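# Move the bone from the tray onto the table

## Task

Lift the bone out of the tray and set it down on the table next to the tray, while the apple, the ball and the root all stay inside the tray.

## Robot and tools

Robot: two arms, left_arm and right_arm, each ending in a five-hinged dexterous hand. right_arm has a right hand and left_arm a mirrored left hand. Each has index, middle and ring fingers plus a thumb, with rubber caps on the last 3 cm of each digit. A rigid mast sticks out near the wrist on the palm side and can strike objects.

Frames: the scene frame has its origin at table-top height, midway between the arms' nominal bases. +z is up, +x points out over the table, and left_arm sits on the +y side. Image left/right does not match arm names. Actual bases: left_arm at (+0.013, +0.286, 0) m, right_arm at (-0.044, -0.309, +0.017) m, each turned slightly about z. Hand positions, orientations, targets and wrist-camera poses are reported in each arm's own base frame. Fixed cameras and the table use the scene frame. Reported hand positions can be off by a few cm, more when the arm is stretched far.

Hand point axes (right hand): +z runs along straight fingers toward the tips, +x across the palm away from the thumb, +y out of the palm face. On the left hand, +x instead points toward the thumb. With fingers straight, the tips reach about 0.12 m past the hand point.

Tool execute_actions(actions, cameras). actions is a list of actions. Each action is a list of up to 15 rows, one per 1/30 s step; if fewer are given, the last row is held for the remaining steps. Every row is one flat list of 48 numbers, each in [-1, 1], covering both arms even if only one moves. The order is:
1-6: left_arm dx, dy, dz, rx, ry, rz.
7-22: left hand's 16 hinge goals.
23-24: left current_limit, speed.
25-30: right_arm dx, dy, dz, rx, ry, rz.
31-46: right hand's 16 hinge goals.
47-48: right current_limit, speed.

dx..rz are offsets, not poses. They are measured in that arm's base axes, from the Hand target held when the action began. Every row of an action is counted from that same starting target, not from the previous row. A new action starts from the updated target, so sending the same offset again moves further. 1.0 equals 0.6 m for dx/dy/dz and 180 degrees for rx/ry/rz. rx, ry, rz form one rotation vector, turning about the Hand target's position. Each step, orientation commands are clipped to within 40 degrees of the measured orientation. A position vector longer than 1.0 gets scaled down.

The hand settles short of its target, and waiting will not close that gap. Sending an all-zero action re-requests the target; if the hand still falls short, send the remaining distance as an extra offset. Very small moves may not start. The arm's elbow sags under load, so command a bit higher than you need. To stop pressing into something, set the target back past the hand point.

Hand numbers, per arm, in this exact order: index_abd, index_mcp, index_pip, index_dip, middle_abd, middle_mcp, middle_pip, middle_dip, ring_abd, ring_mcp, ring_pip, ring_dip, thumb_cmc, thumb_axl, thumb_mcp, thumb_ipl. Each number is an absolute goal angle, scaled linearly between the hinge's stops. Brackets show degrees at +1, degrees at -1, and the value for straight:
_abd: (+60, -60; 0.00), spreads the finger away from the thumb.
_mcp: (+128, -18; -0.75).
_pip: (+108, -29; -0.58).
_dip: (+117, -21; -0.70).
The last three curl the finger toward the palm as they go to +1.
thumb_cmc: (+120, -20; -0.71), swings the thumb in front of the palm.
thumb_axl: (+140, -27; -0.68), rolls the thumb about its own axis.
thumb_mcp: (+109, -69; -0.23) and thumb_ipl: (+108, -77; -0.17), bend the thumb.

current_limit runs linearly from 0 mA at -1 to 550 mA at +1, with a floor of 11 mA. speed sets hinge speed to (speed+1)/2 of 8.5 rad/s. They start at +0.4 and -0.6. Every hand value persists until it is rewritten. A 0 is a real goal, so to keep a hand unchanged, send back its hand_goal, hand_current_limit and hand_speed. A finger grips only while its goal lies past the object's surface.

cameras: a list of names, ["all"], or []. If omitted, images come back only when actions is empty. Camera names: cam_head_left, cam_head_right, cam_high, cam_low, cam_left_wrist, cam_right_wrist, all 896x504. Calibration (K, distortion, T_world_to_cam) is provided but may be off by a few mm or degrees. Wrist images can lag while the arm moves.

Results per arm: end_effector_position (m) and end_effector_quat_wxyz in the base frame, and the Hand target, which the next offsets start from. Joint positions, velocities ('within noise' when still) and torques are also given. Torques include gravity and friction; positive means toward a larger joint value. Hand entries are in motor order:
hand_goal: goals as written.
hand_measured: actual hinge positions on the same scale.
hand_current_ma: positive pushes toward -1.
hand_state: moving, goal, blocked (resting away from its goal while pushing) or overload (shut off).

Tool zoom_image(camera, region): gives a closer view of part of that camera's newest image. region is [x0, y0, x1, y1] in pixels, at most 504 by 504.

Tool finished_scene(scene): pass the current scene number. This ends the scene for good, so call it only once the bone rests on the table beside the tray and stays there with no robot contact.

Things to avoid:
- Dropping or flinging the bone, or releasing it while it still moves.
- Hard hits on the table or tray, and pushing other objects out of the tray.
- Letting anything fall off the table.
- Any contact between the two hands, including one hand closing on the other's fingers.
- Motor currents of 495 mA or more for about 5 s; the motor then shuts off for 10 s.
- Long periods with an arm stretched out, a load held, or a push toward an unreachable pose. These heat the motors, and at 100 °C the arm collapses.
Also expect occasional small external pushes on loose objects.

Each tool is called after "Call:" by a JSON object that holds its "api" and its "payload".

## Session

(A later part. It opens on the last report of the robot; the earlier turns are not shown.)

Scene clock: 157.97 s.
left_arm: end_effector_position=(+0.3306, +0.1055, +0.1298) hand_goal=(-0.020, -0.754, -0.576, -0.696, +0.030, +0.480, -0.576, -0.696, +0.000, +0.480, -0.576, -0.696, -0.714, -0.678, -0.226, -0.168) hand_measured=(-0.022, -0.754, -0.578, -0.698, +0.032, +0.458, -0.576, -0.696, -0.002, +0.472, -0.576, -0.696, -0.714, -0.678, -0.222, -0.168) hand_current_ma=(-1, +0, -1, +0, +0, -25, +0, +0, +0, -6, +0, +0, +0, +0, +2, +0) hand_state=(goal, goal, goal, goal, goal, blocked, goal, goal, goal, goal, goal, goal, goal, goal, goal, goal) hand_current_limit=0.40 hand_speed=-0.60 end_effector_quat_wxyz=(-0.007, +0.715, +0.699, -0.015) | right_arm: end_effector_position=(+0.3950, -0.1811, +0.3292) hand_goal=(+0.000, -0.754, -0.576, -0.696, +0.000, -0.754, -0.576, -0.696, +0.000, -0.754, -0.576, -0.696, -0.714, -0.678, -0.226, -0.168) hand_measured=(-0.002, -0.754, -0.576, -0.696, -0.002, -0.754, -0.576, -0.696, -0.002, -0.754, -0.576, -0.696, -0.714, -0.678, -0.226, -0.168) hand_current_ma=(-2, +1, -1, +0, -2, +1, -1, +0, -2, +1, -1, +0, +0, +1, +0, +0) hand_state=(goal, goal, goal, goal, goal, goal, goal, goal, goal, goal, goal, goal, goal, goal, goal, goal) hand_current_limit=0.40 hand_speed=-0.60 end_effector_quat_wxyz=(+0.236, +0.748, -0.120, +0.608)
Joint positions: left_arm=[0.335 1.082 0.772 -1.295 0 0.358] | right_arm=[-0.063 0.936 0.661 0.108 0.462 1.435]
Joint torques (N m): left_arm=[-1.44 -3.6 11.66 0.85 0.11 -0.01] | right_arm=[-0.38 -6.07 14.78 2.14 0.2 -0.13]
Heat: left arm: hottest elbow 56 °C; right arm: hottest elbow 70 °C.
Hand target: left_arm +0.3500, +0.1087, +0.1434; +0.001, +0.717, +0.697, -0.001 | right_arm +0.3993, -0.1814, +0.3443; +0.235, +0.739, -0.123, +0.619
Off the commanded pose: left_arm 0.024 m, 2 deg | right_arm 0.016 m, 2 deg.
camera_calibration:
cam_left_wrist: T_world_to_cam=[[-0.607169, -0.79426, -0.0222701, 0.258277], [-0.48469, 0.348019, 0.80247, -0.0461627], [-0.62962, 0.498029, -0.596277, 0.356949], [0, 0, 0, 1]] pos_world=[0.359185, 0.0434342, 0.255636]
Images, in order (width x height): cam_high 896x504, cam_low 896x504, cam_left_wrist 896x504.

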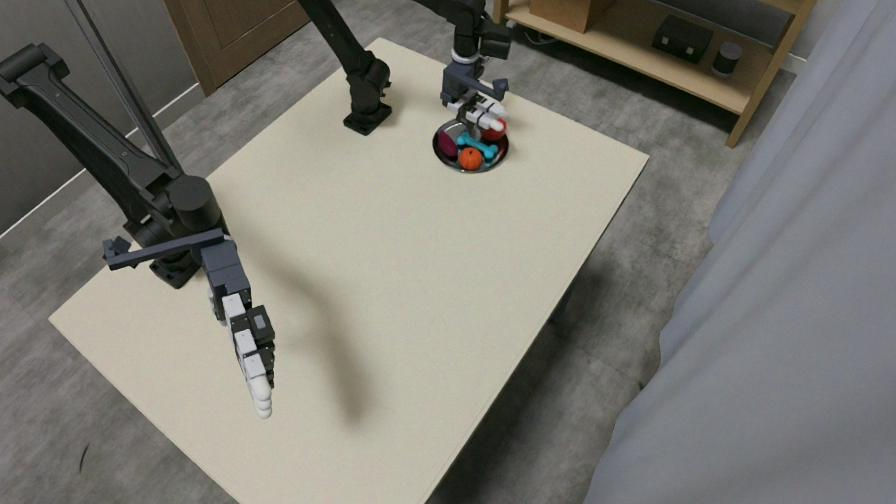

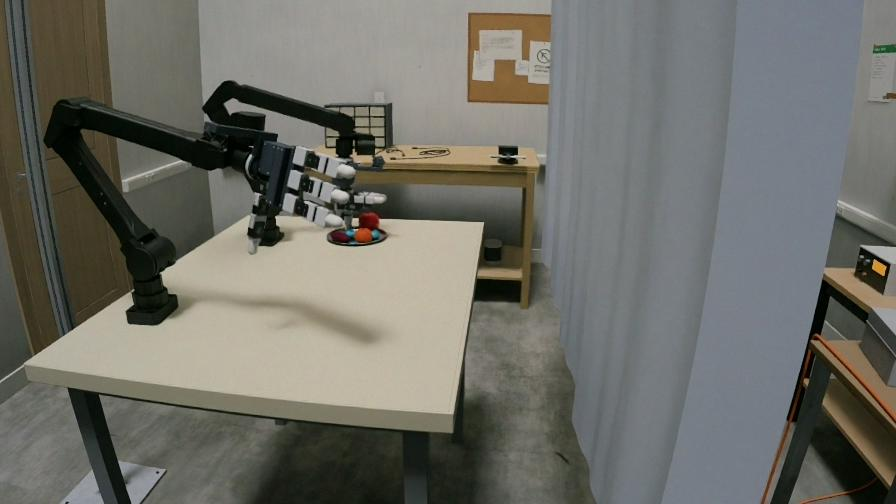

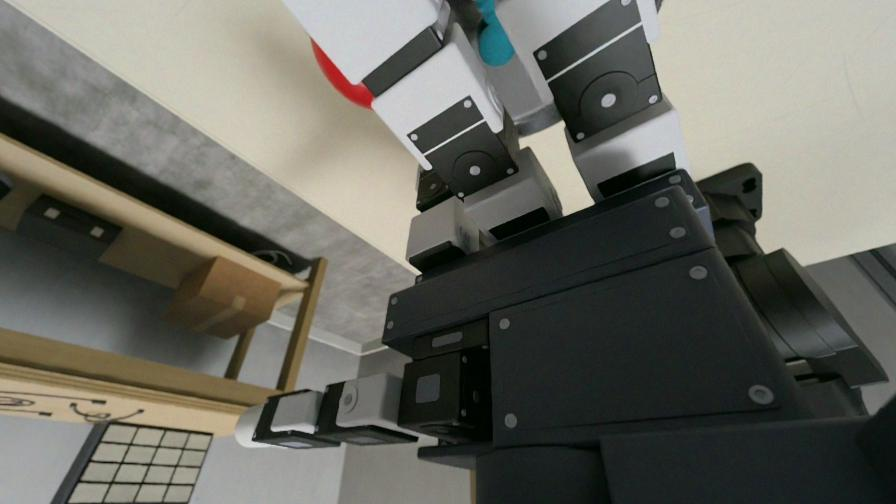

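Call:
{"api": "execute_actions", "payload": {"actions": [[[0,0,0.09,0,0,0, -0.02,-0.754,-0.576,-0.696, 0.03,-0.754,-0.576,-0.696, 0,0.48,-0.576,-0.696, -0.714,-0.678,-0.226,-0.168, 0.4,-0.7, 0,0,0,0,0,0, 0,-0.754,-0.576,-0.696, 0,-0.754,-0.576,-0.696, 0,-0.754,-0.576,-0.696, -0.714,-0.678,-0.226,-0.168, 0.4,-0.6]],[[0.02,-0.035,0,0,0,0, -0.02,-0.754,-0.576,-0.696, 0.03,-0.754,-0.576,-0.696, 0,0.48,-0.576,-0.696, -0.714,-0.678,-0.226,-0.168, 0.4,-0.7, 0,0,0,0,0,0, 0,-0.754,-0.576,-0.696, 0,-0.754,-0.576,-0.696, 0,-0.754,-0.576,-0.696, -0.714,-0.678,-0.226,-0.168, 0.4,-0.6]],[[0.02,-0.035,-0.01,0,0,0, -0.02,-0.754,-0.576,-0.696, 0.03,-0.754,-0.576,-0.696, 0,0.48,-0.576,-0.696, -0.714,-0.678,-0.226,-0.168, 0.4,-0.7, 0,0,0,0,0,0, 0,-0.754,-0.576,-0.696, 0,-0.754,-0.576,-0.696, 0,-0.754,-0.576,-0.696, -0.714,-0.678,-0.226,-0.168, 0.4,-0.6]],[[0,0,-0.05,0,0,0, -0.02,-0.754,-0.576,-0.696, 0.03,-0.754,-0.576,-0.696, 0,0.48,-0.576,-0.696, -0.714,-0.678,-0.226,-0.168, 0.4,-0.7, 0,0,0,0,0,0, 0,-0.754,-0.576,-0.696, 0,-0.754,-0.576,-0.696, 0,-0.754,-0.576,-0.696, -0.714,-0.678,-0.226,-0.168, 0.4,-0.6]]], "cameras": ["cam_high","cam_low","cam_left_wrist"]}}

Call:
{"api": "zoom_image", "payload": {"camera": "cam_high", "region": [410, 80, 520, 190]}}

Call:
{"api": "zoom_image", "payload": {"camera": "cam_left_wrist", "region": [340, 0, 560, 140]}}

Scene clock: 169.93 s.
left_arm: end_effector_position=(+0.3718, +0.0673, +0.1712) hand_goal=(-0.020, -0.754, -0.576, -0.696, +0.030, -0.754, -0.576, -0.696, +0.000, +0.480, -0.576, -0.696, -0.714, -0.678, -0.226, -0.168) hand_measured=(-0.016, -0.760, -0.580, -0.698, +0.032, -0.750, -0.576, -0.696, -0.002, +0.472, -0.576, -0.696, -0.714, -0.678, -0.222, -0.168) hand_current_ma=(+1, -3, -1, +0, +0, +2, +0, +0, +0, -6, +0, +0, +0, +0, +2, +0) hand_state=(goal, goal, goal, goal, goal, goal, goal, goal, goal, goal, goal, goal, goal, goal, goal, goal) hand_current_limit=0.40 hand_speed=-0.70 end_effector_quat_wxyz=(+0.006, +0.718, +0.696, +0.004) | right_arm: end_effector_position=(+0.3950, -0.1811, +0.3292) hand_goal=(+0.000, -0.754, -0.576, -0.696, +0.000, -0.754, -0.576, -0.696, +0.000, -0.754, -0.576, -0.696, -0.714, -0.678, -0.226, -0.168) hand_measured=(-0.002, -0.754, -0.576, -0.696, -0.002, -0.754, -0.576, -0.696, -0.002, -0.754, -0.576, -0.696, -0.714, -0.678, -0.226, -0.168) hand_current_ma=(-2, +1, -1, +0, -2, +1, -1, +0, -2, +1, -1, +0, +0, +1, +0, +0) hand_state=(goal, goal, goal, goal, goal, goal, goal, goal, goal, goal, goal, goal, goal, goal, goal, goal) hand_current_limit=0.40 hand_speed=-0.60 end_effector_quat_wxyz=(+0.236, +0.748, -0.120, +0.608)
Joint positions: left_arm=[0.168 1.109 0.892 -1.341 0.005 0.199] | right_arm=[-0.063 0.936 0.661 0.108 0.462 1.435]
Joint torques (N m): left_arm=[-1.14 -4.37 8.02 1.16 -0.18 -0.02] | right_arm=[-0.38 -6.07 14.78 2.13 0.2 -0.13]
Heat: left arm: hottest elbow 58 °C; right arm: hottest elbow 71 °C.
Hand target: left_arm +0.3739, +0.0667, +0.1613; +0.001, +0.717, +0.697, -0.001 | right_arm +0.3993, -0.1814, +0.3443; +0.235, +0.739, -0.123, +0.619
Off the commanded pose: left_arm 0.010 m, 1 deg | right_arm 0.016 m, 2 deg.
camera_calibration:
cam_left_wrist: T_world_to_cam=[[-0.611018, -0.789635, -0.0559841, 0.260728], [-0.518306, 0.345603, 0.782252, -0.0300456], [-0.598345, 0.506987, -0.620442, 0.418495], [0, 0, 0, 1]] pos_world=[0.394141, 0.00409226, 0.297751]
Images, in order (width x height): cam_high 896x504, cam_low 896x504, cam_left_wrist 896x504.

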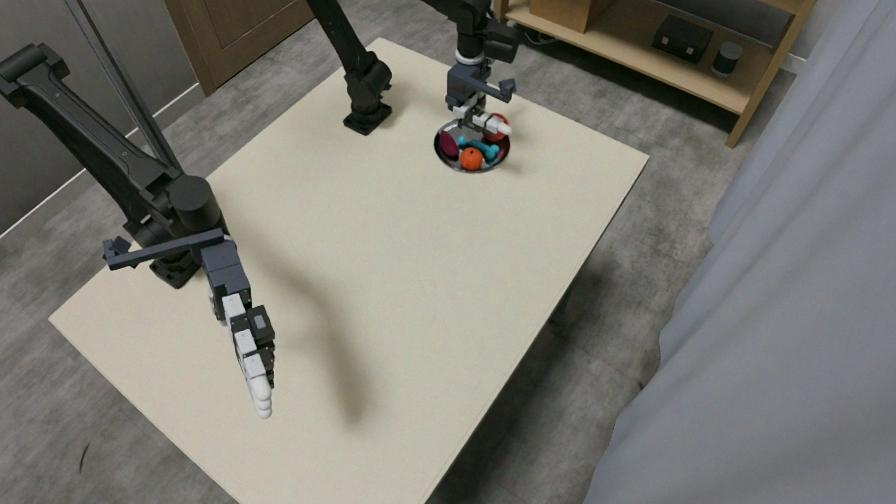

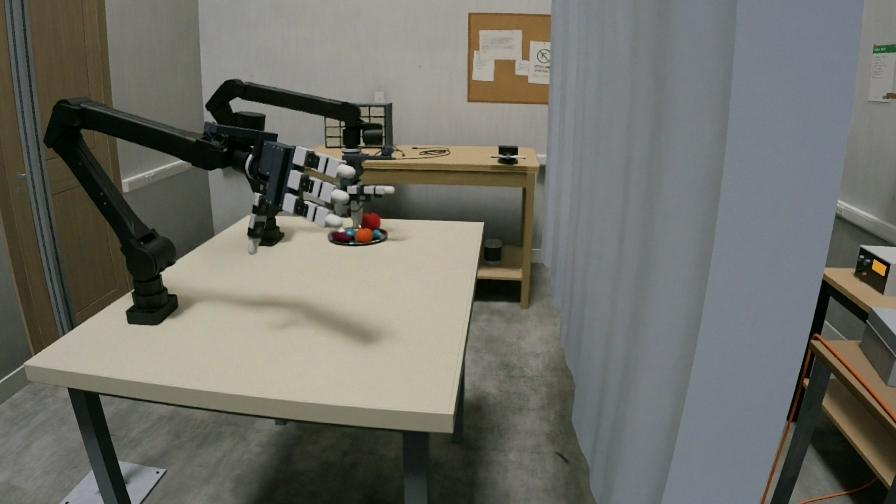

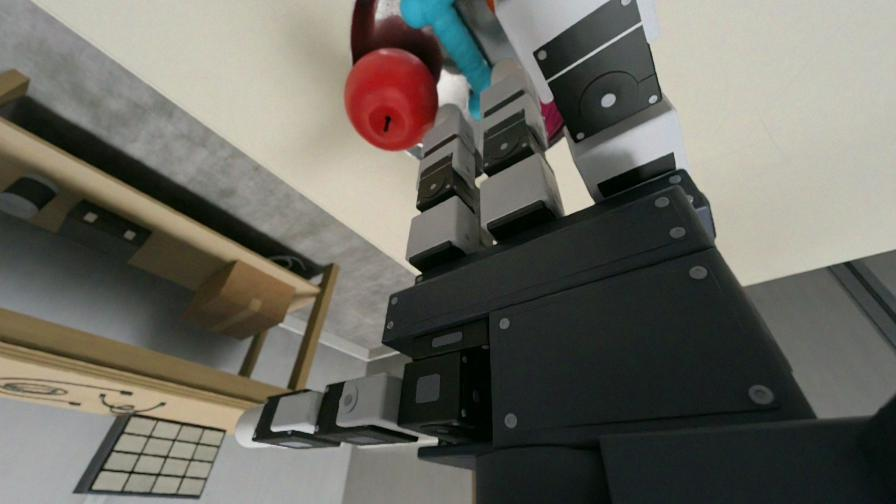

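Scaled by 4.582 from the camera's 896x504 image, which has a finer 1280x720 frame.

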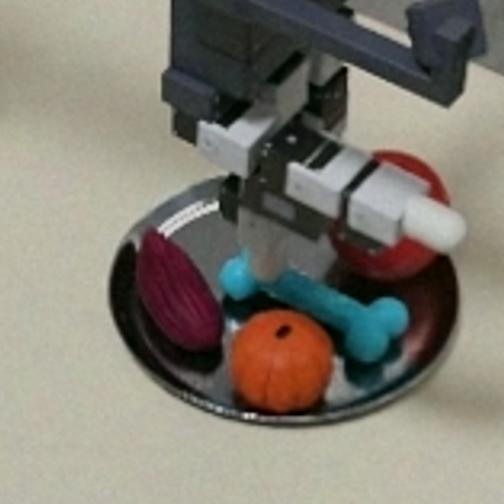

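Scaled by 2.291 from the camera's 896x504 image, which has a finer 1280x720 frame.

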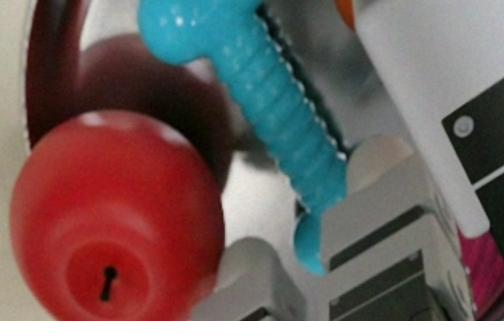

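Call:
{"api": "execute_actions", "payload": {"actions": [[[0,-0.002,-0.03,0,0,0, -0.02,-0.754,-0.576,-0.696, 0.03,-0.754,-0.576,-0.696, 0,0.48,-0.576,-0.696, -0.714,-0.678,-0.226,-0.168, 0.4,-0.7, 0,0,0,0,0,0, 0,-0.754,-0.576,-0.696, 0,-0.754,-0.576,-0.696, 0,-0.754,-0.576,-0.696, -0.714,-0.678,-0.226,-0.168, 0.4,-0.6]],[[0,0,-0.028,0,0,0, -0.02,-0.754,-0.576,-0.696, 0.03,-0.754,-0.576,-0.696, 0,0.48,-0.576,-0.696, -0.714,-0.678,-0.226,-0.168, 0.4,-0.7, 0,0,0,0,0,0, 0,-0.754,-0.576,-0.696, 0,-0.754,-0.576,-0.696, 0,-0.754,-0.576,-0.696, -0.714,-0.678,-0.226,-0.168, 0.4,-0.6]]], "cameras": ["cam_high","cam_low","cam_left_wrist"]}}

Call:
{"api": "zoom_image", "payload": {"camera": "cam_high", "region": [410, 80, 520, 190]}}

Call:
{"api": "zoom_image", "payload": {"camera": "cam_left_wrist", "region": [340, 0, 560, 140]}}

Call:
{"api": "zoom_image", "payload": {"camera": "cam_low", "region": [310, 180, 400, 260]}}

Scene clock: 179.63 s.
left_arm: end_effector_position=(+0.3755, +0.0682, +0.1401) hand_goal=(-0.020, -0.754, -0.576, -0.696, +0.030, -0.754, -0.576, -0.696, +0.000, +0.480, -0.576, -0.696, -0.714, -0.678, -0.226, -0.168) hand_measured=(-0.016, -0.754, -0.576, -0.696, +0.032, -0.750, -0.576, -0.696, -0.002, +0.472, -0.576, -0.696, -0.714, -0.678, -0.222, -0.168) hand_current_ma=(+1, +0, +0, +0, +0, +2, +0, +0, +0, -6, +0, +0, +0, +0, +2, +0) hand_state=(goal, goal, goal, goal, goal, goal, goal, goal, goal, goal, goal, goal, goal, goal, goal, goal) hand_current_limit=0.40 hand_speed=-0.70 end_effector_quat_wxyz=(+0.008, +0.717, +0.697, +0.008) | right_arm: end_effector_position=(+0.3950, -0.1811, +0.3292) hand_goal=(+0.000, -0.754, -0.576, -0.696, +0.000, -0.754, -0.576, -0.696, +0.000, -0.754, -0.576, -0.696, -0.714, -0.678, -0.226, -0.168) hand_measured=(-0.002, -0.754, -0.576, -0.696, -0.002, -0.754, -0.576, -0.696, -0.002, -0.754, -0.576, -0.696, -0.714, -0.678, -0.226, -0.168) hand_current_ma=(-2, +1, -1, +0, -2, +1, -1, +0, -2, +1, -1, +0, +0, +1, +0, +0) hand_state=(goal, goal, goal, goal, goal, goal, goal, goal, goal, goal, goal, goal, goal, goal, goal, goal) hand_current_limit=0.40 hand_speed=-0.60 end_effector_quat_wxyz=(+0.236, +0.748, -0.120, +0.608)
Joint positions: left_arm=[0.167 1.138 0.826 -1.236 0.004 0.195] | right_arm=[-0.063 0.936 0.661 0.108 0.462 1.435]
Joint torques (N m): left_arm=[-1.55 -4.54 7.32 1.03 -0.11 -0.05] | right_arm=[-0.38 -6.01 14.78 2.14 0.21 -0.12]
Heat: left arm: hottest elbow 56 °C; right arm: hottest elbow 71 °C.
Hand target: left_arm +0.3739, +0.0656, +0.1266; +0.001, +0.717, +0.697, -0.001 | right_arm +0.3993, -0.1814, +0.3443; +0.235, +0.739, -0.123, +0.619
Off the commanded pose: left_arm 0.014 m, 1 deg | right_arm 0.016 m, 2 deg.
camera_calibration:
cam_left_wrist: T_world_to_cam=[[-0.607692, -0.791544, -0.0645669, 0.26207], [-0.527215, 0.341282, 0.778184, 0.0000817907], [-0.593931, 0.506937, -0.624708, 0.399895], [0, 0, 0, 1]] pos_world=[0.396811, 0.00469077, 0.266675]
Images, in order (width x height): cam_high 896x504, cam_low 896x504, cam_left_wrist 896x504.

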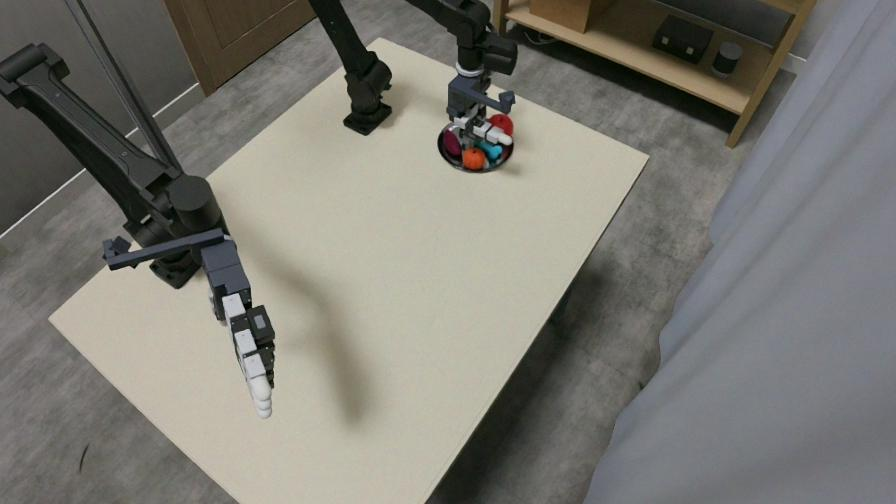

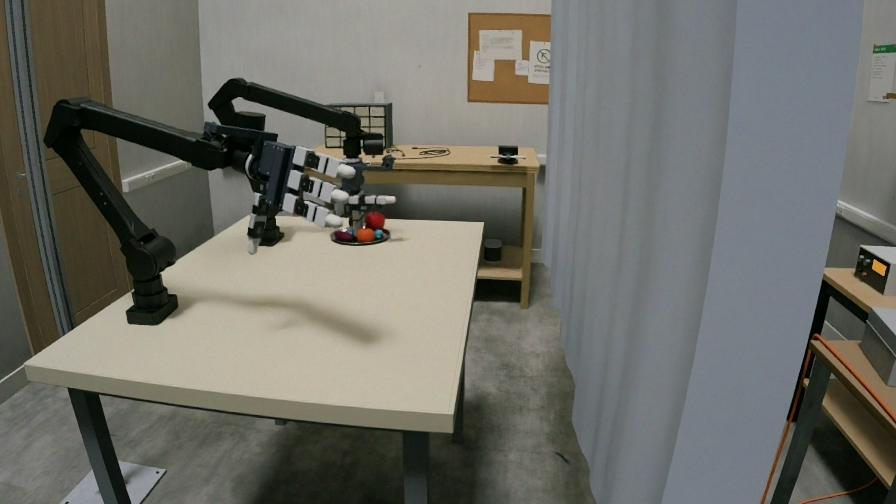

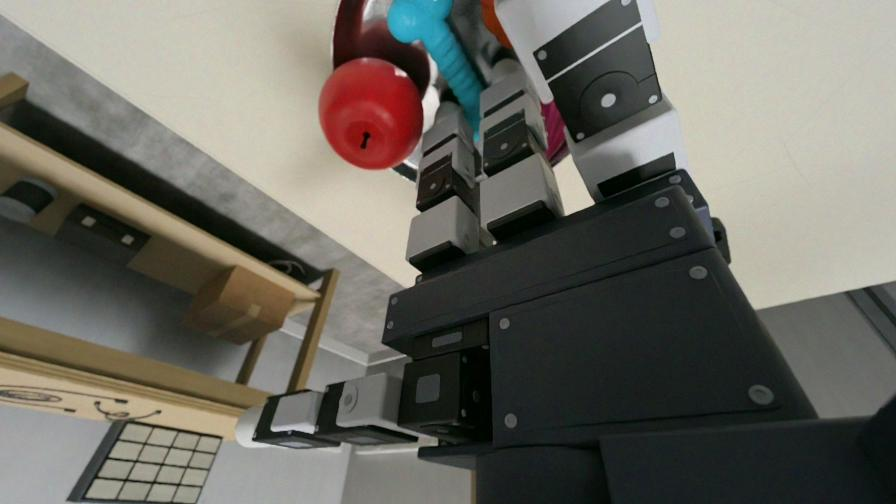

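Scaled by 4.582 from the camera's 896x504 image, which has a finer 1280x720 frame.

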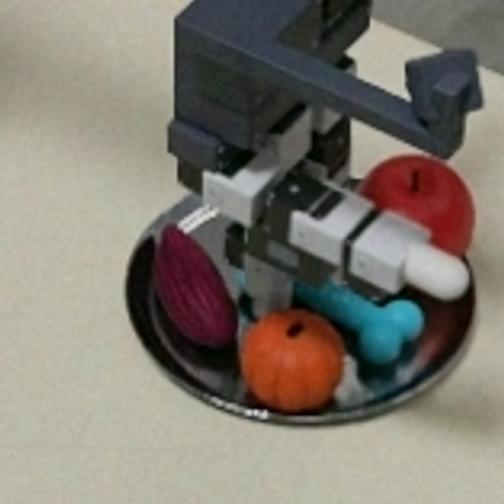

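Scaled by 2.291 from the camera's 896x504 image, which has a finer 1280x720 frame.

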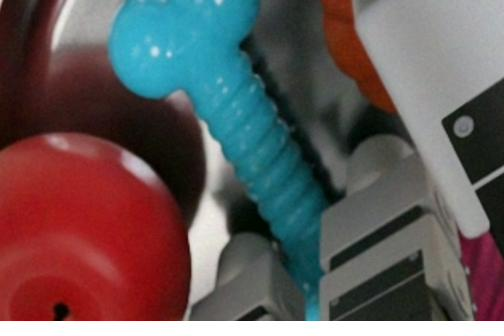

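Scaled by 5.600 from the camera's 896x504 image, which has a finer 1280x720 frame.

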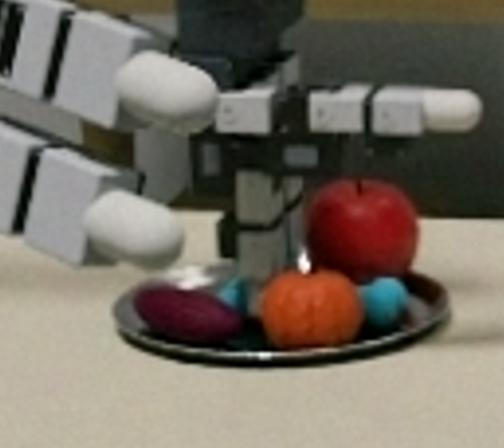

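Call:
{"api": "execute_actions", "payload": {"actions": [[[0,0,-0.012,0,0,0,-0.016,-0.754,-0.576,-0.696,0.032,-0.754,-0.576,-0.696,0,0.48,-0.576,-0.696,-0.714,-0.678,-0.226,-0.168,0.4,-0.8,0,0,0,0,0,0,0,-0.754,-0.576,-0.696,0,-0.754,-0.576,-0.696,0,-0.754,-0.576,-0.696,-0.714,-0.678,-0.226,-0.168,0.4,-0.6]]], "cameras": ["cam_left_wrist","cam_high"]}}

Call:
{"api": "zoom_image", "payload": {"camera": "cam_left_wrist", "region": [340, 0, 560, 140]}}

Scene clock: 187.67 s.
left_arm: end_effector_position=(+0.3758, +0.0681, +0.1346) hand_goal=(-0.016, -0.754, -0.576, -0.696, +0.032, -0.754, -0.576, -0.696, +0.000, +0.480, -0.576, -0.696, -0.714, -0.678, -0.226, -0.168) hand_measured=(-0.014, -0.758, -0.576, -0.696, +0.032, -0.752, -0.576, -0.696, -0.002, +0.472, -0.576, -0.696, -0.714, -0.678, -0.222, -0.168) hand_current_ma=(+0, -2, +0, +0, +0, +1, +0, +0, +0, -6, +0, +0, +0, +0, +2, +0) hand_state=(goal, goal, goal, goal, goal, goal, goal, goal, goal, goal, goal, goal, goal, goal, goal, goal) hand_current_limit=0.40 hand_speed=-0.80 end_effector_quat_wxyz=(+0.009, +0.717, +0.697, +0.009) | right_arm: end_effector_position=(+0.3950, -0.1811, +0.3292) hand_goal=(+0.000, -0.754, -0.576, -0.696, +0.000, -0.754, -0.576, -0.696, +0.000, -0.754, -0.576, -0.696, -0.714, -0.678, -0.226, -0.168) hand_measured=(-0.002, -0.754, -0.576, -0.696, -0.002, -0.754, -0.576, -0.696, -0.002, -0.754, -0.576, -0.696, -0.714, -0.678, -0.226, -0.168) hand_current_ma=(-2, +1, -1, +0, -2, +1, -1, +0, -2, +1, -1, +0, +0, +1, +0, +0) hand_state=(goal, goal, goal, goal, goal, goal, goal, goal, goal, goal, goal, goal, goal, goal, goal, goal) hand_current_limit=0.40 hand_speed=-0.60 end_effector_quat_wxyz=(+0.236, +0.748, -0.120, +0.608)
Joint positions: left_arm=[0.167 1.143 0.814 -1.217 0.004 0.195] | right_arm=[-0.063 0.936 0.661 0.108 0.462 1.435]
Joint torques (N m): left_arm=[-1.49 -4.31 7.16 1.2 -0.11 -0.05] | right_arm=[-0.44 -6.07 14.78 2.14 0.2 -0.13]
Heat: left arm: hottest elbow 54 °C; right arm: hottest elbow 72 °C.
Hand target: left_arm +0.3741, +0.0656, +0.1196; +0.001, +0.717, +0.697, -0.001 | right_arm +0.3993, -0.1814, +0.3443; +0.235, +0.739, -0.123, +0.619
Off the commanded pose: left_arm 0.016 m, 1 deg | right_arm 0.016 m, 2 deg.
camera_calibration:
cam_left_wrist: T_world_to_cam=[[-0.607876, -0.791244, -0.0664751, 0.26212], [-0.528773, 0.34093, 0.777282, 0.0052789], [-0.592356, 0.507641, -0.625631, 0.396174], [0, 0, 0, 1]] pos_world=[0.396804, 0.00448741, 0.26118]
Images, in order (width x height): cam_high 896x504, cam_left_wrist 896x504.

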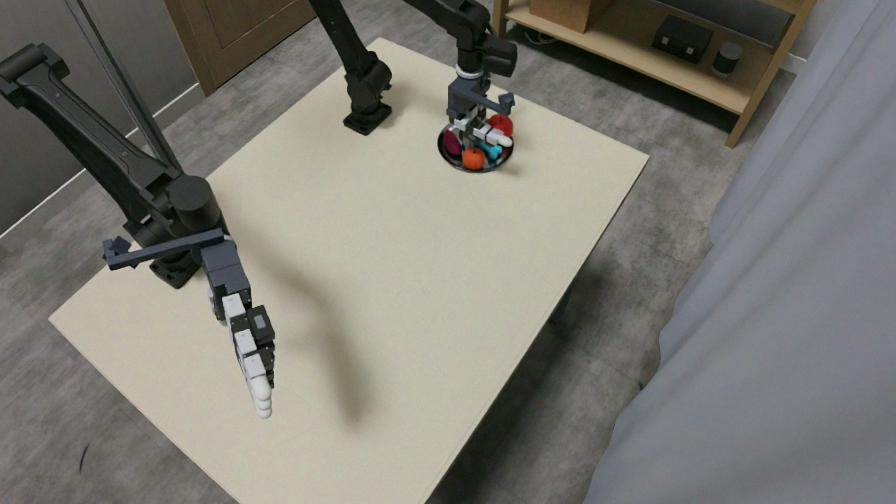

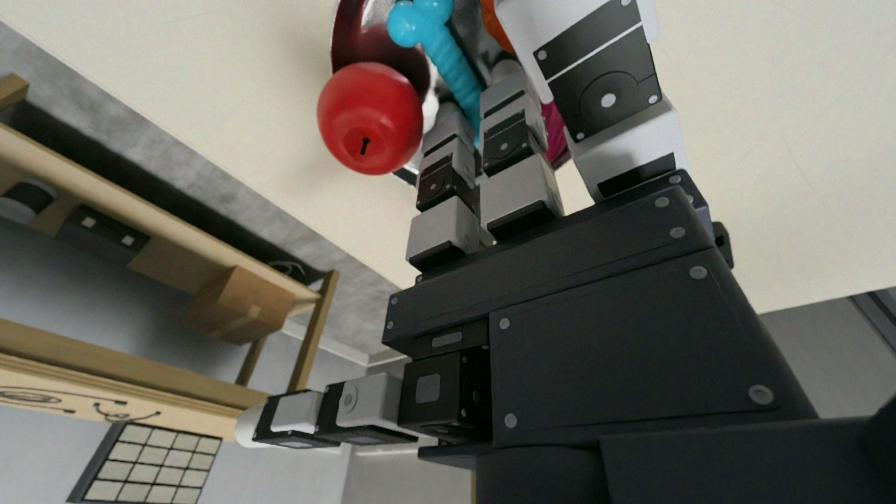

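Scaled by 2.291 from the camera's 896x504 image, which has a finer 1280x720 frame.

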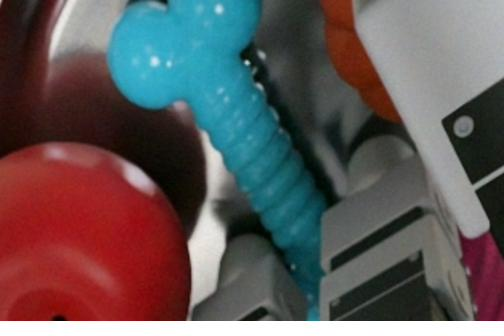

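Call:
{"api": "execute_actions", "payload": {"actions": [[[0,0,0,0,0,0,0.15,-0.754,-0.576,-0.696,-0.15,-0.754,-0.576,-0.696,0,0.48,-0.576,-0.696,-0.714,-0.678,-0.226,-0.168,0.4,-0.8,0,0,0,0,0,0,0,-0.754,-0.576,-0.696,0,-0.754,-0.576,-0.696,0,-0.754,-0.576,-0.696,-0.714,-0.678,-0.226,-0.168,0.4,-0.6]]], "cameras": ["cam_left_wrist"]}}

Call:
{"api": "zoom_image", "payload": {"camera": "cam_left_wrist", "region": [340, 0, 560, 140]}}

Scene clock: 189.73 s.
left_arm: end_effector_position=(+0.3764, +0.0685, +0.1349) hand_goal=(+0.150, -0.754, -0.576, -0.696, -0.150, -0.754, -0.576, -0.696, +0.000, +0.480, -0.576, -0.696, -0.714, -0.678, -0.226, -0.168) hand_measured=(+0.040, -0.758, -0.578, -0.696, -0.042, -0.752, -0.576, -0.696, -0.002, +0.472, -0.576, -0.696, -0.714, -0.678, -0.222, -0.168) hand_current_ma=(-225, -1, +0, +0, +222, +0, +0, +0, +0, -6, +0, +0, +0, +0, +2, +0) hand_state=(blocked, goal, goal, goal, blocked, goal, goal, goal, goal, goal, goal, goal, goal, goal, goal, goal) hand_current_limit=0.40 hand_speed=-0.80 end_effector_quat_wxyz=(+0.009, +0.717, +0.697, +0.011) | right_arm: end_effector_position=(+0.3950, -0.1811, +0.3292) hand_goal=(+0.000, -0.754, -0.576, -0.696, +0.000, -0.754, -0.576, -0.696, +0.000, -0.754, -0.576, -0.696, -0.714, -0.678, -0.226, -0.168) hand_measured=(-0.002, -0.754, -0.576, -0.696, -0.002, -0.754, -0.576, -0.696, -0.002, -0.754, -0.576, -0.696, -0.714, -0.678, -0.226, -0.168) hand_current_ma=(-2, +1, -1, +0, -2, +1, -1, +0, -2, +1, -1, +0, +0, +1, +0, +0) hand_state=(goal, goal, goal, goal, goal, goal, goal, goal, goal, goal, goal, goal, goal, goal, goal, goal) hand_current_limit=0.40 hand_speed=-0.60 end_effector_quat_wxyz=(+0.236, +0.748, -0.120, +0.608)
Joint positions: left_arm=[0.167 1.143 0.814 -1.214 0.002 0.195] | right_arm=[-0.063 0.936 0.661 0.108 0.462 1.435]
Joint torques (N m): left_arm=[-1.55 -4.31 7.16 1.06 -0.06 -0.05] | right_arm=[-0.44 -6.07 14.78 2.14 0.2 -0.12]
Heat: left arm: hottest elbow 54 °C; right arm: hottest elbow 72 °C.
Hand target: left_arm +0.3740, +0.0656, +0.1195; +0.001, +0.717, +0.697, -0.001 | right_arm +0.3993, -0.1814, +0.3443; +0.235, +0.739, -0.123, +0.619
Off the commanded pose: left_arm 0.016 m, 2 deg | right_arm 0.016 m, 2 deg.
camera_calibration:
cam_left_wrist: T_world_to_cam=[[-0.607665, -0.791148, -0.0694866, 0.263089], [-0.530659, 0.339373, 0.776677, 0.00615653], [-0.590884, 0.508833, -0.626055, 0.395948], [0, 0, 0, 1]] pos_world=[0.397097, 0.00458132, 0.261385]
Images, in order (width x height): cam_left_wrist 896x504.

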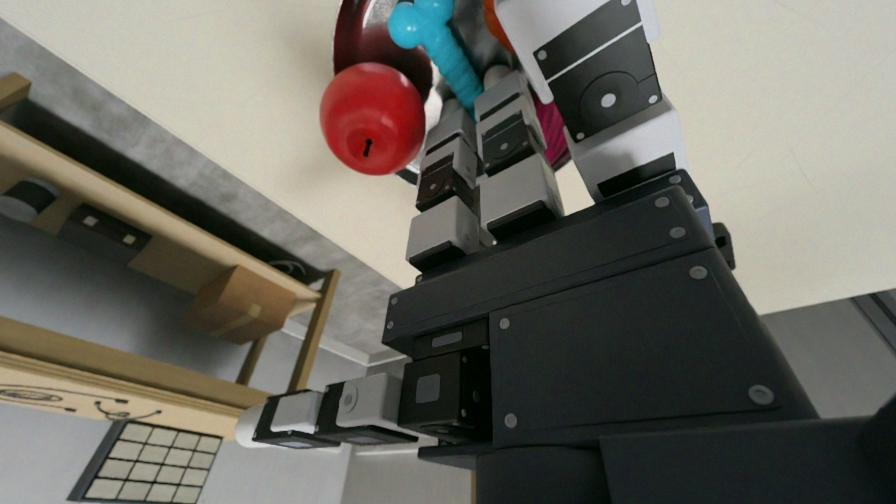

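Scaled by 2.291 from the camera's 896x504 image, which has a finer 1280x720 frame.

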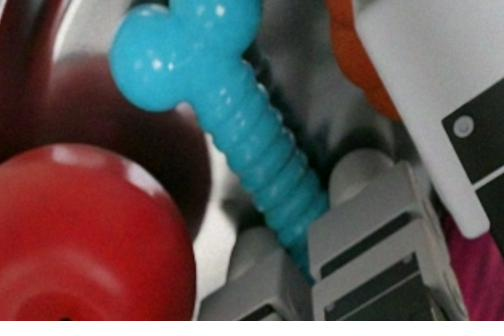

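Call:
{"api": "execute_actions", "payload": {"actions": [[[0,0,0.05,0,0,0,0.15,-0.754,-0.576,-0.696,-0.15,-0.754,-0.576,-0.696,0,0.48,-0.576,-0.696,-0.714,-0.678,-0.226,-0.168,0.5,-0.8,0,0,0,0,0,0,0,-0.754,-0.576,-0.696,0,-0.754,-0.576,-0.696,0,-0.754,-0.576,-0.696,-0.714,-0.678,-0.226,-0.168,0.4,-0.6]],[[0,0,0.05,0,0,0,0.15,-0.754,-0.576,-0.696,-0.15,-0.754,-0.576,-0.696,0,0.48,-0.576,-0.696,-0.714,-0.678,-0.226,-0.168,0.5,-0.8,0,0,0,0,0,0,0,-0.754,-0.576,-0.696,0,-0.754,-0.576,-0.696,0,-0.754,-0.576,-0.696,-0.714,-0.678,-0.226,-0.168,0.4,-0.6]]], "cameras": ["cam_left_wrist"]}}

Call:
{"api": "zoom_image", "payload": {"camera": "cam_left_wrist", "region": [340, 0, 560, 140]}}

Scene clock: 192.47 s.
left_arm: end_effector_position=(+0.3569, +0.0652, +0.1518) hand_goal=(+0.150, -0.754, -0.576, -0.696, -0.150, -0.754, -0.576, -0.696, +0.000, +0.480, -0.576, -0.696, -0.714, -0.678, -0.226, -0.168) hand_measured=(+0.040, -0.754, -0.576, -0.696, -0.042, -0.742, -0.570, -0.694, -0.002, +0.472, -0.576, -0.696, -0.714, -0.678, -0.222, -0.168) hand_current_ma=(-225, +0, +0, +0, +220, +9, +2, +1, +0, -6, +0, +0, +0, +0, +2, +0) hand_state=(blocked, goal, goal, goal, blocked, goal, goal, goal, goal, goal, goal, goal, goal, goal, goal, goal) hand_current_limit=0.50 hand_speed=-0.80 end_effector_quat_wxyz=(-0.015, +0.717, +0.697, -0.024) | right_arm: end_effector_position=(+0.3950, -0.1811, +0.3292) hand_goal=(+0.000, -0.754, -0.576, -0.696, +0.000, -0.754, -0.576, -0.696, +0.000, -0.754, -0.576, -0.696, -0.714, -0.678, -0.226, -0.168) hand_measured=(-0.002, -0.754, -0.576, -0.696, -0.002, -0.754, -0.576, -0.696, -0.002, -0.754, -0.576, -0.696, -0.714, -0.678, -0.226, -0.168) hand_current_ma=(-2, +1, -1, +0, -2, +1, -1, +0, -2, +1, -1, +0, +0, +1, +0, +0) hand_state=(goal, goal, goal, goal, goal, goal, goal, goal, goal, goal, goal, goal, goal, goal, goal, goal) hand_current_limit=0.40 hand_speed=-0.60 end_effector_quat_wxyz=(+0.236, +0.748, -0.120, +0.608)
Joint positions: left_arm=[0.167 1.124 0.866 -1.368 0.002 0.195] | right_arm=[-0.063 0.936 0.661 0.108 0.462 1.435]
Joint torques (N m): left_arm=[-1.44 -6.77 12.45 0.1 -0.04 -0.05] | right_arm=[-0.38 -6.07 14.79 2.14 0.21 -0.13]
Heat: left arm: hottest elbow 54 °C; right arm: hottest elbow 72 °C.
Hand target: left_arm +0.3740, +0.0655, +0.1795; +0.001, +0.717, +0.697, -0.001 | right_arm +0.3993, -0.1814, +0.3443; +0.235, +0.739, -0.123, +0.619
Off the commanded pose: left_arm 0.032 m, 3 deg | right_arm 0.016 m, 2 deg.
camera_calibration:
cam_left_wrist: T_world_to_cam=[[-0.61085, -0.791703, -0.00832984, 0.241681], [-0.465521, 0.350629, 0.812619, -0.0455391], [-0.640432, 0.500266, -0.582736, 0.408346], [0, 0, 0, 1]] pos_world=[0.387949, 0.00302498, 0.276977]
Images, in order (width x height): cam_left_wrist 896x504.

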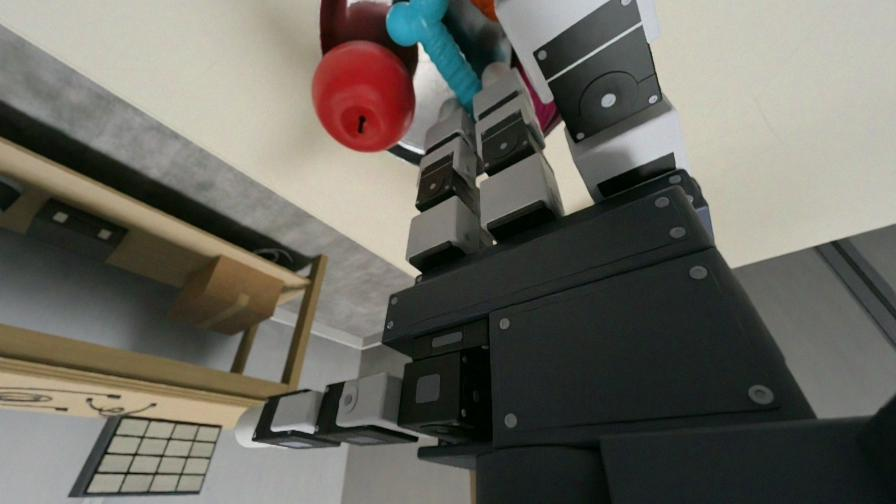

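Scaled by 2.291 from the camera's 896x504 image, which has a finer 1280x720 frame.

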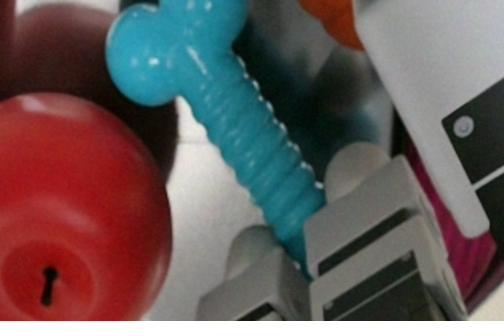

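Call:
{"api": "execute_actions", "payload": {"actions": [[[0,0,0.08,0,0,0,0.15,-0.754,-0.576,-0.696,-0.15,-0.754,-0.576,-0.696,0,0.48,-0.576,-0.696,-0.714,-0.678,-0.226,-0.168,0.5,-0.8,0,0,0,0,0,0,0,-0.754,-0.576,-0.696,0,-0.754,-0.576,-0.696,0,-0.754,-0.576,-0.696,-0.714,-0.678,-0.226,-0.168,0.4,-0.6]],[[0,0,0.05,0,0,0,0.15,-0.754,-0.576,-0.696,-0.15,-0.754,-0.576,-0.696,0,0.48,-0.576,-0.696,-0.714,-0.678,-0.226,-0.168,0.5,-0.8,0,0,0,0,0,0,0,-0.754,-0.576,-0.696,0,-0.754,-0.576,-0.696,0,-0.754,-0.576,-0.696,-0.714,-0.678,-0.226,-0.168,0.4,-0.6]]], "cameras": ["cam_left_wrist","cam_low","cam_high"]}}

Call:
{"api": "zoom_image", "payload": {"camera": "cam_low", "region": [300, 150, 420, 260]}}

Call:
{"api": "zoom_image", "payload": {"camera": "cam_high", "region": [410, 70, 530, 190]}}

Scene clock: 195.50 s.
left_arm: end_effector_position=(+0.3610, +0.0659, +0.2311) hand_goal=(+0.150, -0.754, -0.576, -0.696, -0.150, -0.754, -0.576, -0.696, +0.000, +0.480, -0.576, -0.696, -0.714, -0.678, -0.226, -0.168) hand_measured=(+0.040, -0.756, -0.576, -0.696, -0.042, -0.744, -0.572, -0.694, -0.002, +0.472, -0.576, -0.696, -0.714, -0.678, -0.222, -0.168) hand_current_ma=(-225, +0, +0, +0, +220, +7, +2, +1, +0, -6, +0, +0, +0, +0, +2, +0) hand_state=(blocked, goal, goal, goal, blocked, goal, goal, goal, goal, goal, goal, goal, goal, goal, goal, goal) hand_current_limit=0.50 hand_speed=-0.80 end_effector_quat_wxyz=(-0.013, +0.717, +0.697, -0.021) | right_arm: end_effector_position=(+0.3950, -0.1811, +0.3292) hand_goal=(+0.000, -0.754, -0.576, -0.696, +0.000, -0.754, -0.576, -0.696, +0.000, -0.754, -0.576, -0.696, -0.714, -0.678, -0.226, -0.168) hand_measured=(-0.002, -0.754, -0.576, -0.696, -0.002, -0.754, -0.576, -0.696, -0.002, -0.754, -0.576, -0.696, -0.714, -0.678, -0.226, -0.168) hand_current_ma=(-2, +1, -1, +0, -2, +1, -1, +0, -2, +1, -1, +0, +0, +1, +0, +0) hand_state=(goal, goal, goal, goal, goal, goal, goal, goal, goal, goal, goal, goal, goal, goal, goal, goal) hand_current_limit=0.40 hand_speed=-0.60 end_effector_quat_wxyz=(+0.236, +0.748, -0.120, +0.608)
Joint positions: left_arm=[0.167 1.098 1.056 -1.578 0.002 0.195] | right_arm=[-0.063 0.936 0.661 0.108 0.462 1.435]
Joint torques (N m): left_arm=[-1.38 -6.12 12.83 -0.03 -0.03 -0.04] | right_arm=[-0.38 -6.07 14.79 2.13 0.2 -0.12]
Heat: left arm: hottest elbow 55 °C; right arm: hottest elbow 72 °C.
Hand target: left_arm +0.3740, +0.0655, +0.2575; +0.001, +0.717, +0.697, -0.001 | right_arm +0.3993, -0.1814, +0.3443; +0.235, +0.739, -0.123, +0.619
Off the commanded pose: left_arm 0.029 m, 3 deg | right_arm 0.016 m, 2 deg.
camera_calibration:
cam_left_wrist: T_world_to_cam=[[-0.610779, -0.791698, -0.0127503, 0.24643], [-0.470359, 0.349824, 0.810176, -0.106023], [-0.636955, 0.500836, -0.586048, 0.456368], [0, 0, 0, 1]] pos_world=[0.391331, 0.00362207, 0.356493]
Images, in order (width x height): cam_high 896x504, cam_low 896x504, cam_left_wrist 896x504.

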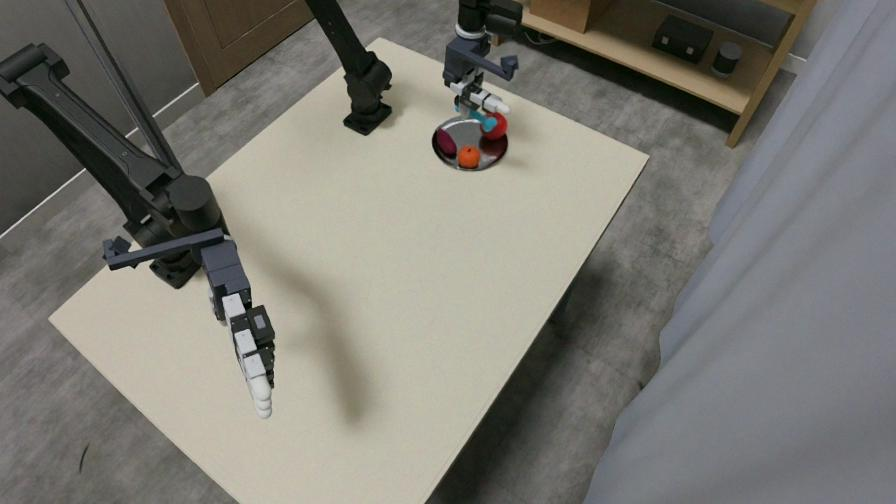

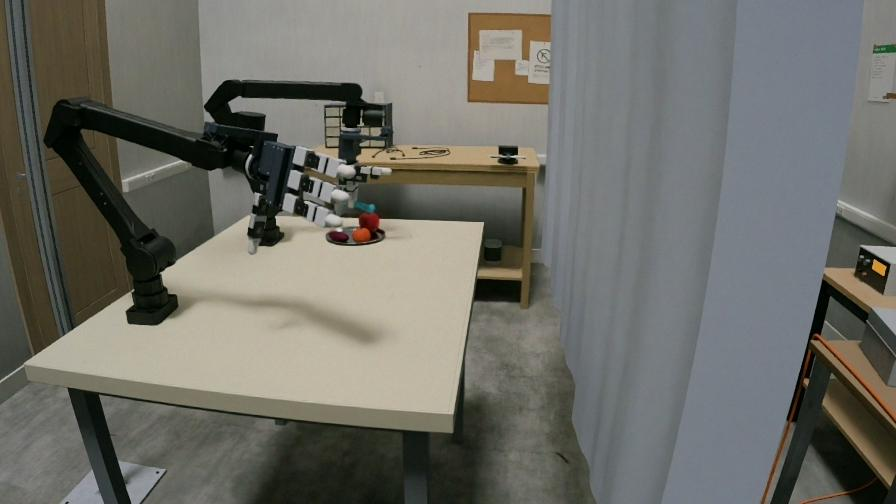

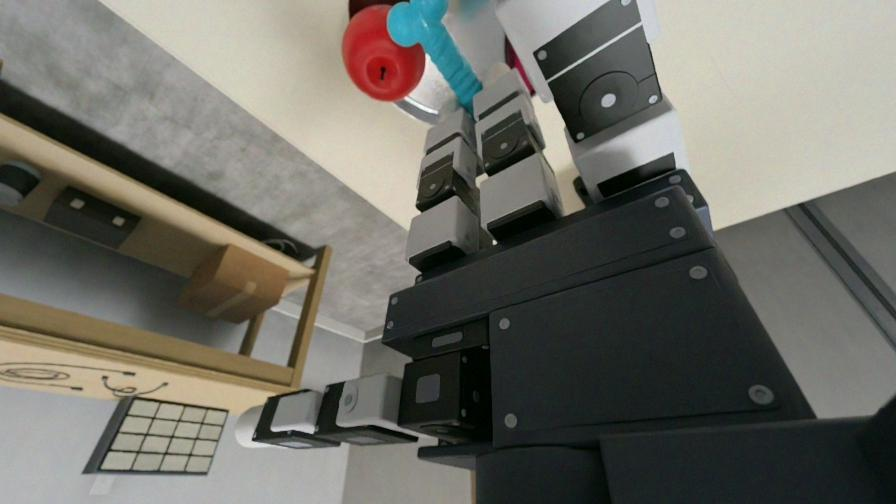

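Scaled by 4.200 from the camera's 896x504 image, which has a finer 1280x720 frame.

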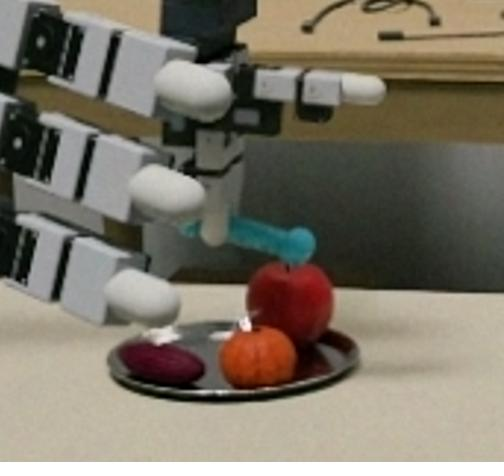

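Scaled by 4.200 from the camera's 896x504 image, which has a finer 1280x720 frame.

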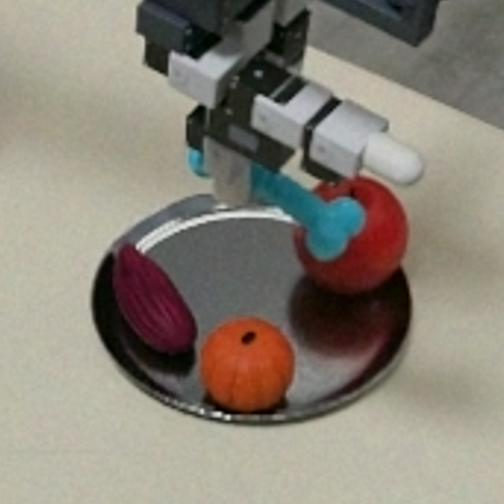

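Call:
{"api": "execute_actions", "payload": {"actions": [[[0,-0.11,0,0,0,0,0.15,-0.754,-0.576,-0.696,-0.15,-0.754,-0.576,-0.696,0,0.48,-0.576,-0.696,-0.714,-0.678,-0.226,-0.168,0.5,-0.8,0,0,0,0,0,0,0,-0.754,-0.576,-0.696,0,-0.754,-0.576,-0.696,0,-0.754,-0.576,-0.696,-0.714,-0.678,-0.226,-0.168,0.4,-0.6]],[[0,-0.12,0,0,0,0,0.15,-0.754,-0.576,-0.696,-0.15,-0.754,-0.576,-0.696,0,0.48,-0.576,-0.696,-0.714,-0.678,-0.226,-0.168,0.5,-0.8,0,0,0,0,0,0,0,-0.754,-0.576,-0.696,0,-0.754,-0.576,-0.696,0,-0.754,-0.576,-0.696,-0.714,-0.678,-0.226,-0.168,0.4,-0.6]],[[0,-0.11,-0.05,0,0,0,0.15,-0.754,-0.576,-0.696,-0.15,-0.754,-0.576,-0.696,0,0.48,-0.576,-0.696,-0.714,-0.678,-0.226,-0.168,0.5,-0.8,0,0,0,0,0,0,0,-0.754,-0.576,-0.696,0,-0.754,-0.576,-0.696,0,-0.754,-0.576,-0.696,-0.714,-0.678,-0.226,-0.168,0.4,-0.6]]], "cameras": ["cam_low","cam_high"]}}

Call:
{"api": "zoom_image", "payload": {"camera": "cam_high", "region": [360, 70, 530, 220]}}

Scene clock: 200.67 s.
left_arm: end_effector_position=(+0.3596, -0.1332, +0.2135) hand_goal=(+0.150, -0.754, -0.576, -0.696, -0.150, -0.754, -0.576, -0.696, +0.000, +0.480, -0.576, -0.696, -0.714, -0.678, -0.226, -0.168) hand_measured=(+0.040, -0.758, -0.580, -0.698, -0.042, -0.744, -0.572, -0.694, -0.002, +0.472, -0.576, -0.696, -0.714, -0.678, -0.222, -0.168) hand_current_ma=(-225, -1, -1, +0, +217, +6, +1, +1, +0, -6, +0, +0, +0, +0, +2, +0) hand_state=(blocked, goal, goal, goal, blocked, goal, goal, goal, goal, goal, goal, goal, goal, goal, goal, goal) hand_current_limit=0.50 hand_speed=-0.80 end_effector_quat_wxyz=(-0.016, +0.722, +0.692, -0.008) | right_arm: end_effector_position=(+0.3950, -0.1811, +0.3292) hand_goal=(+0.000, -0.754, -0.576, -0.696, +0.000, -0.754, -0.576, -0.696, +0.000, -0.754, -0.576, -0.696, -0.714, -0.678, -0.226, -0.168) hand_measured=(-0.002, -0.754, -0.576, -0.696, -0.002, -0.754, -0.576, -0.696, -0.002, -0.754, -0.576, -0.696, -0.714, -0.678, -0.226, -0.168) hand_current_ma=(-2, +1, -1, +0, -2, +1, -1, +0, -2, +1, -1, +0, +0, +1, +0, +0) hand_state=(goal, goal, goal, goal, goal, goal, goal, goal, goal, goal, goal, goal, goal, goal, goal, goal) hand_current_limit=0.40 hand_speed=-0.60 end_effector_quat_wxyz=(+0.236, +0.748, -0.120, +0.608)
Joint positions: left_arm=[-0.503 1.186 1.072 -1.493 0.006 -0.461] | right_arm=[-0.063 0.936 0.661 0.108 0.462 1.435]
Joint torques (N m): left_arm=[-0.67 -6.3 11.6 0.76 -0.27 -0.1] | right_arm=[-0.38 -6.07 14.79 2.14 0.21 -0.13]
Heat: left arm: hottest elbow 55 °C; right arm: hottest elbow 72 °C.
Hand target: left_arm +0.3739, -0.1385, +0.2275; +0.001, +0.717, +0.697, -0.001 | right_arm +0.3993, -0.1814, +0.3443; +0.235, +0.739, -0.123, +0.619
Off the commanded pose: left_arm 0.021 m, 2 deg | right_arm 0.016 m, 2 deg.
Images, in order (width x height): cam_high 896x504, cam_low 896x504.

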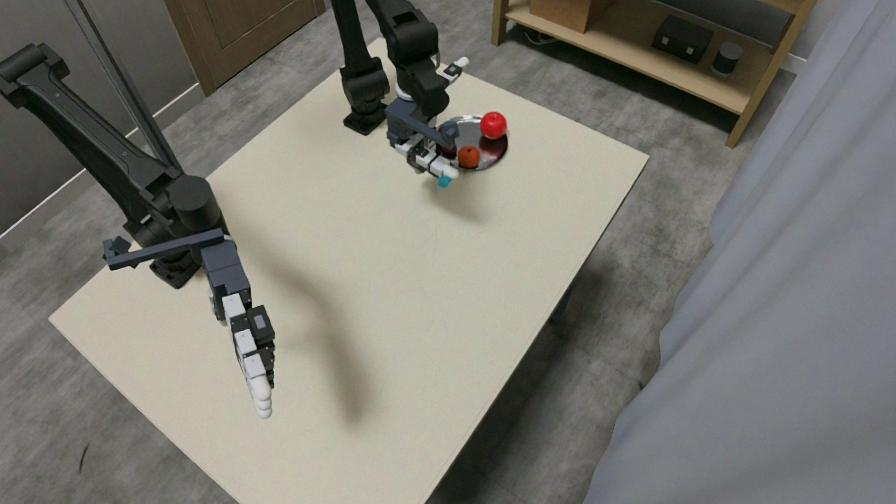

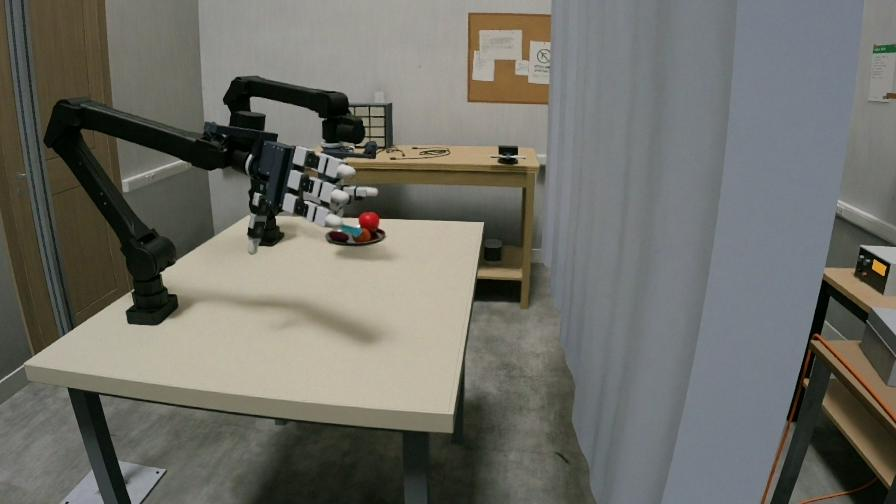

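Scaled by 2.965 from the camera's 896x504 image, which has a finer 1280x720 frame.

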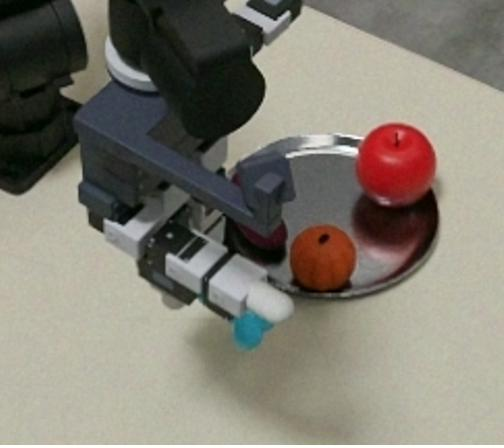

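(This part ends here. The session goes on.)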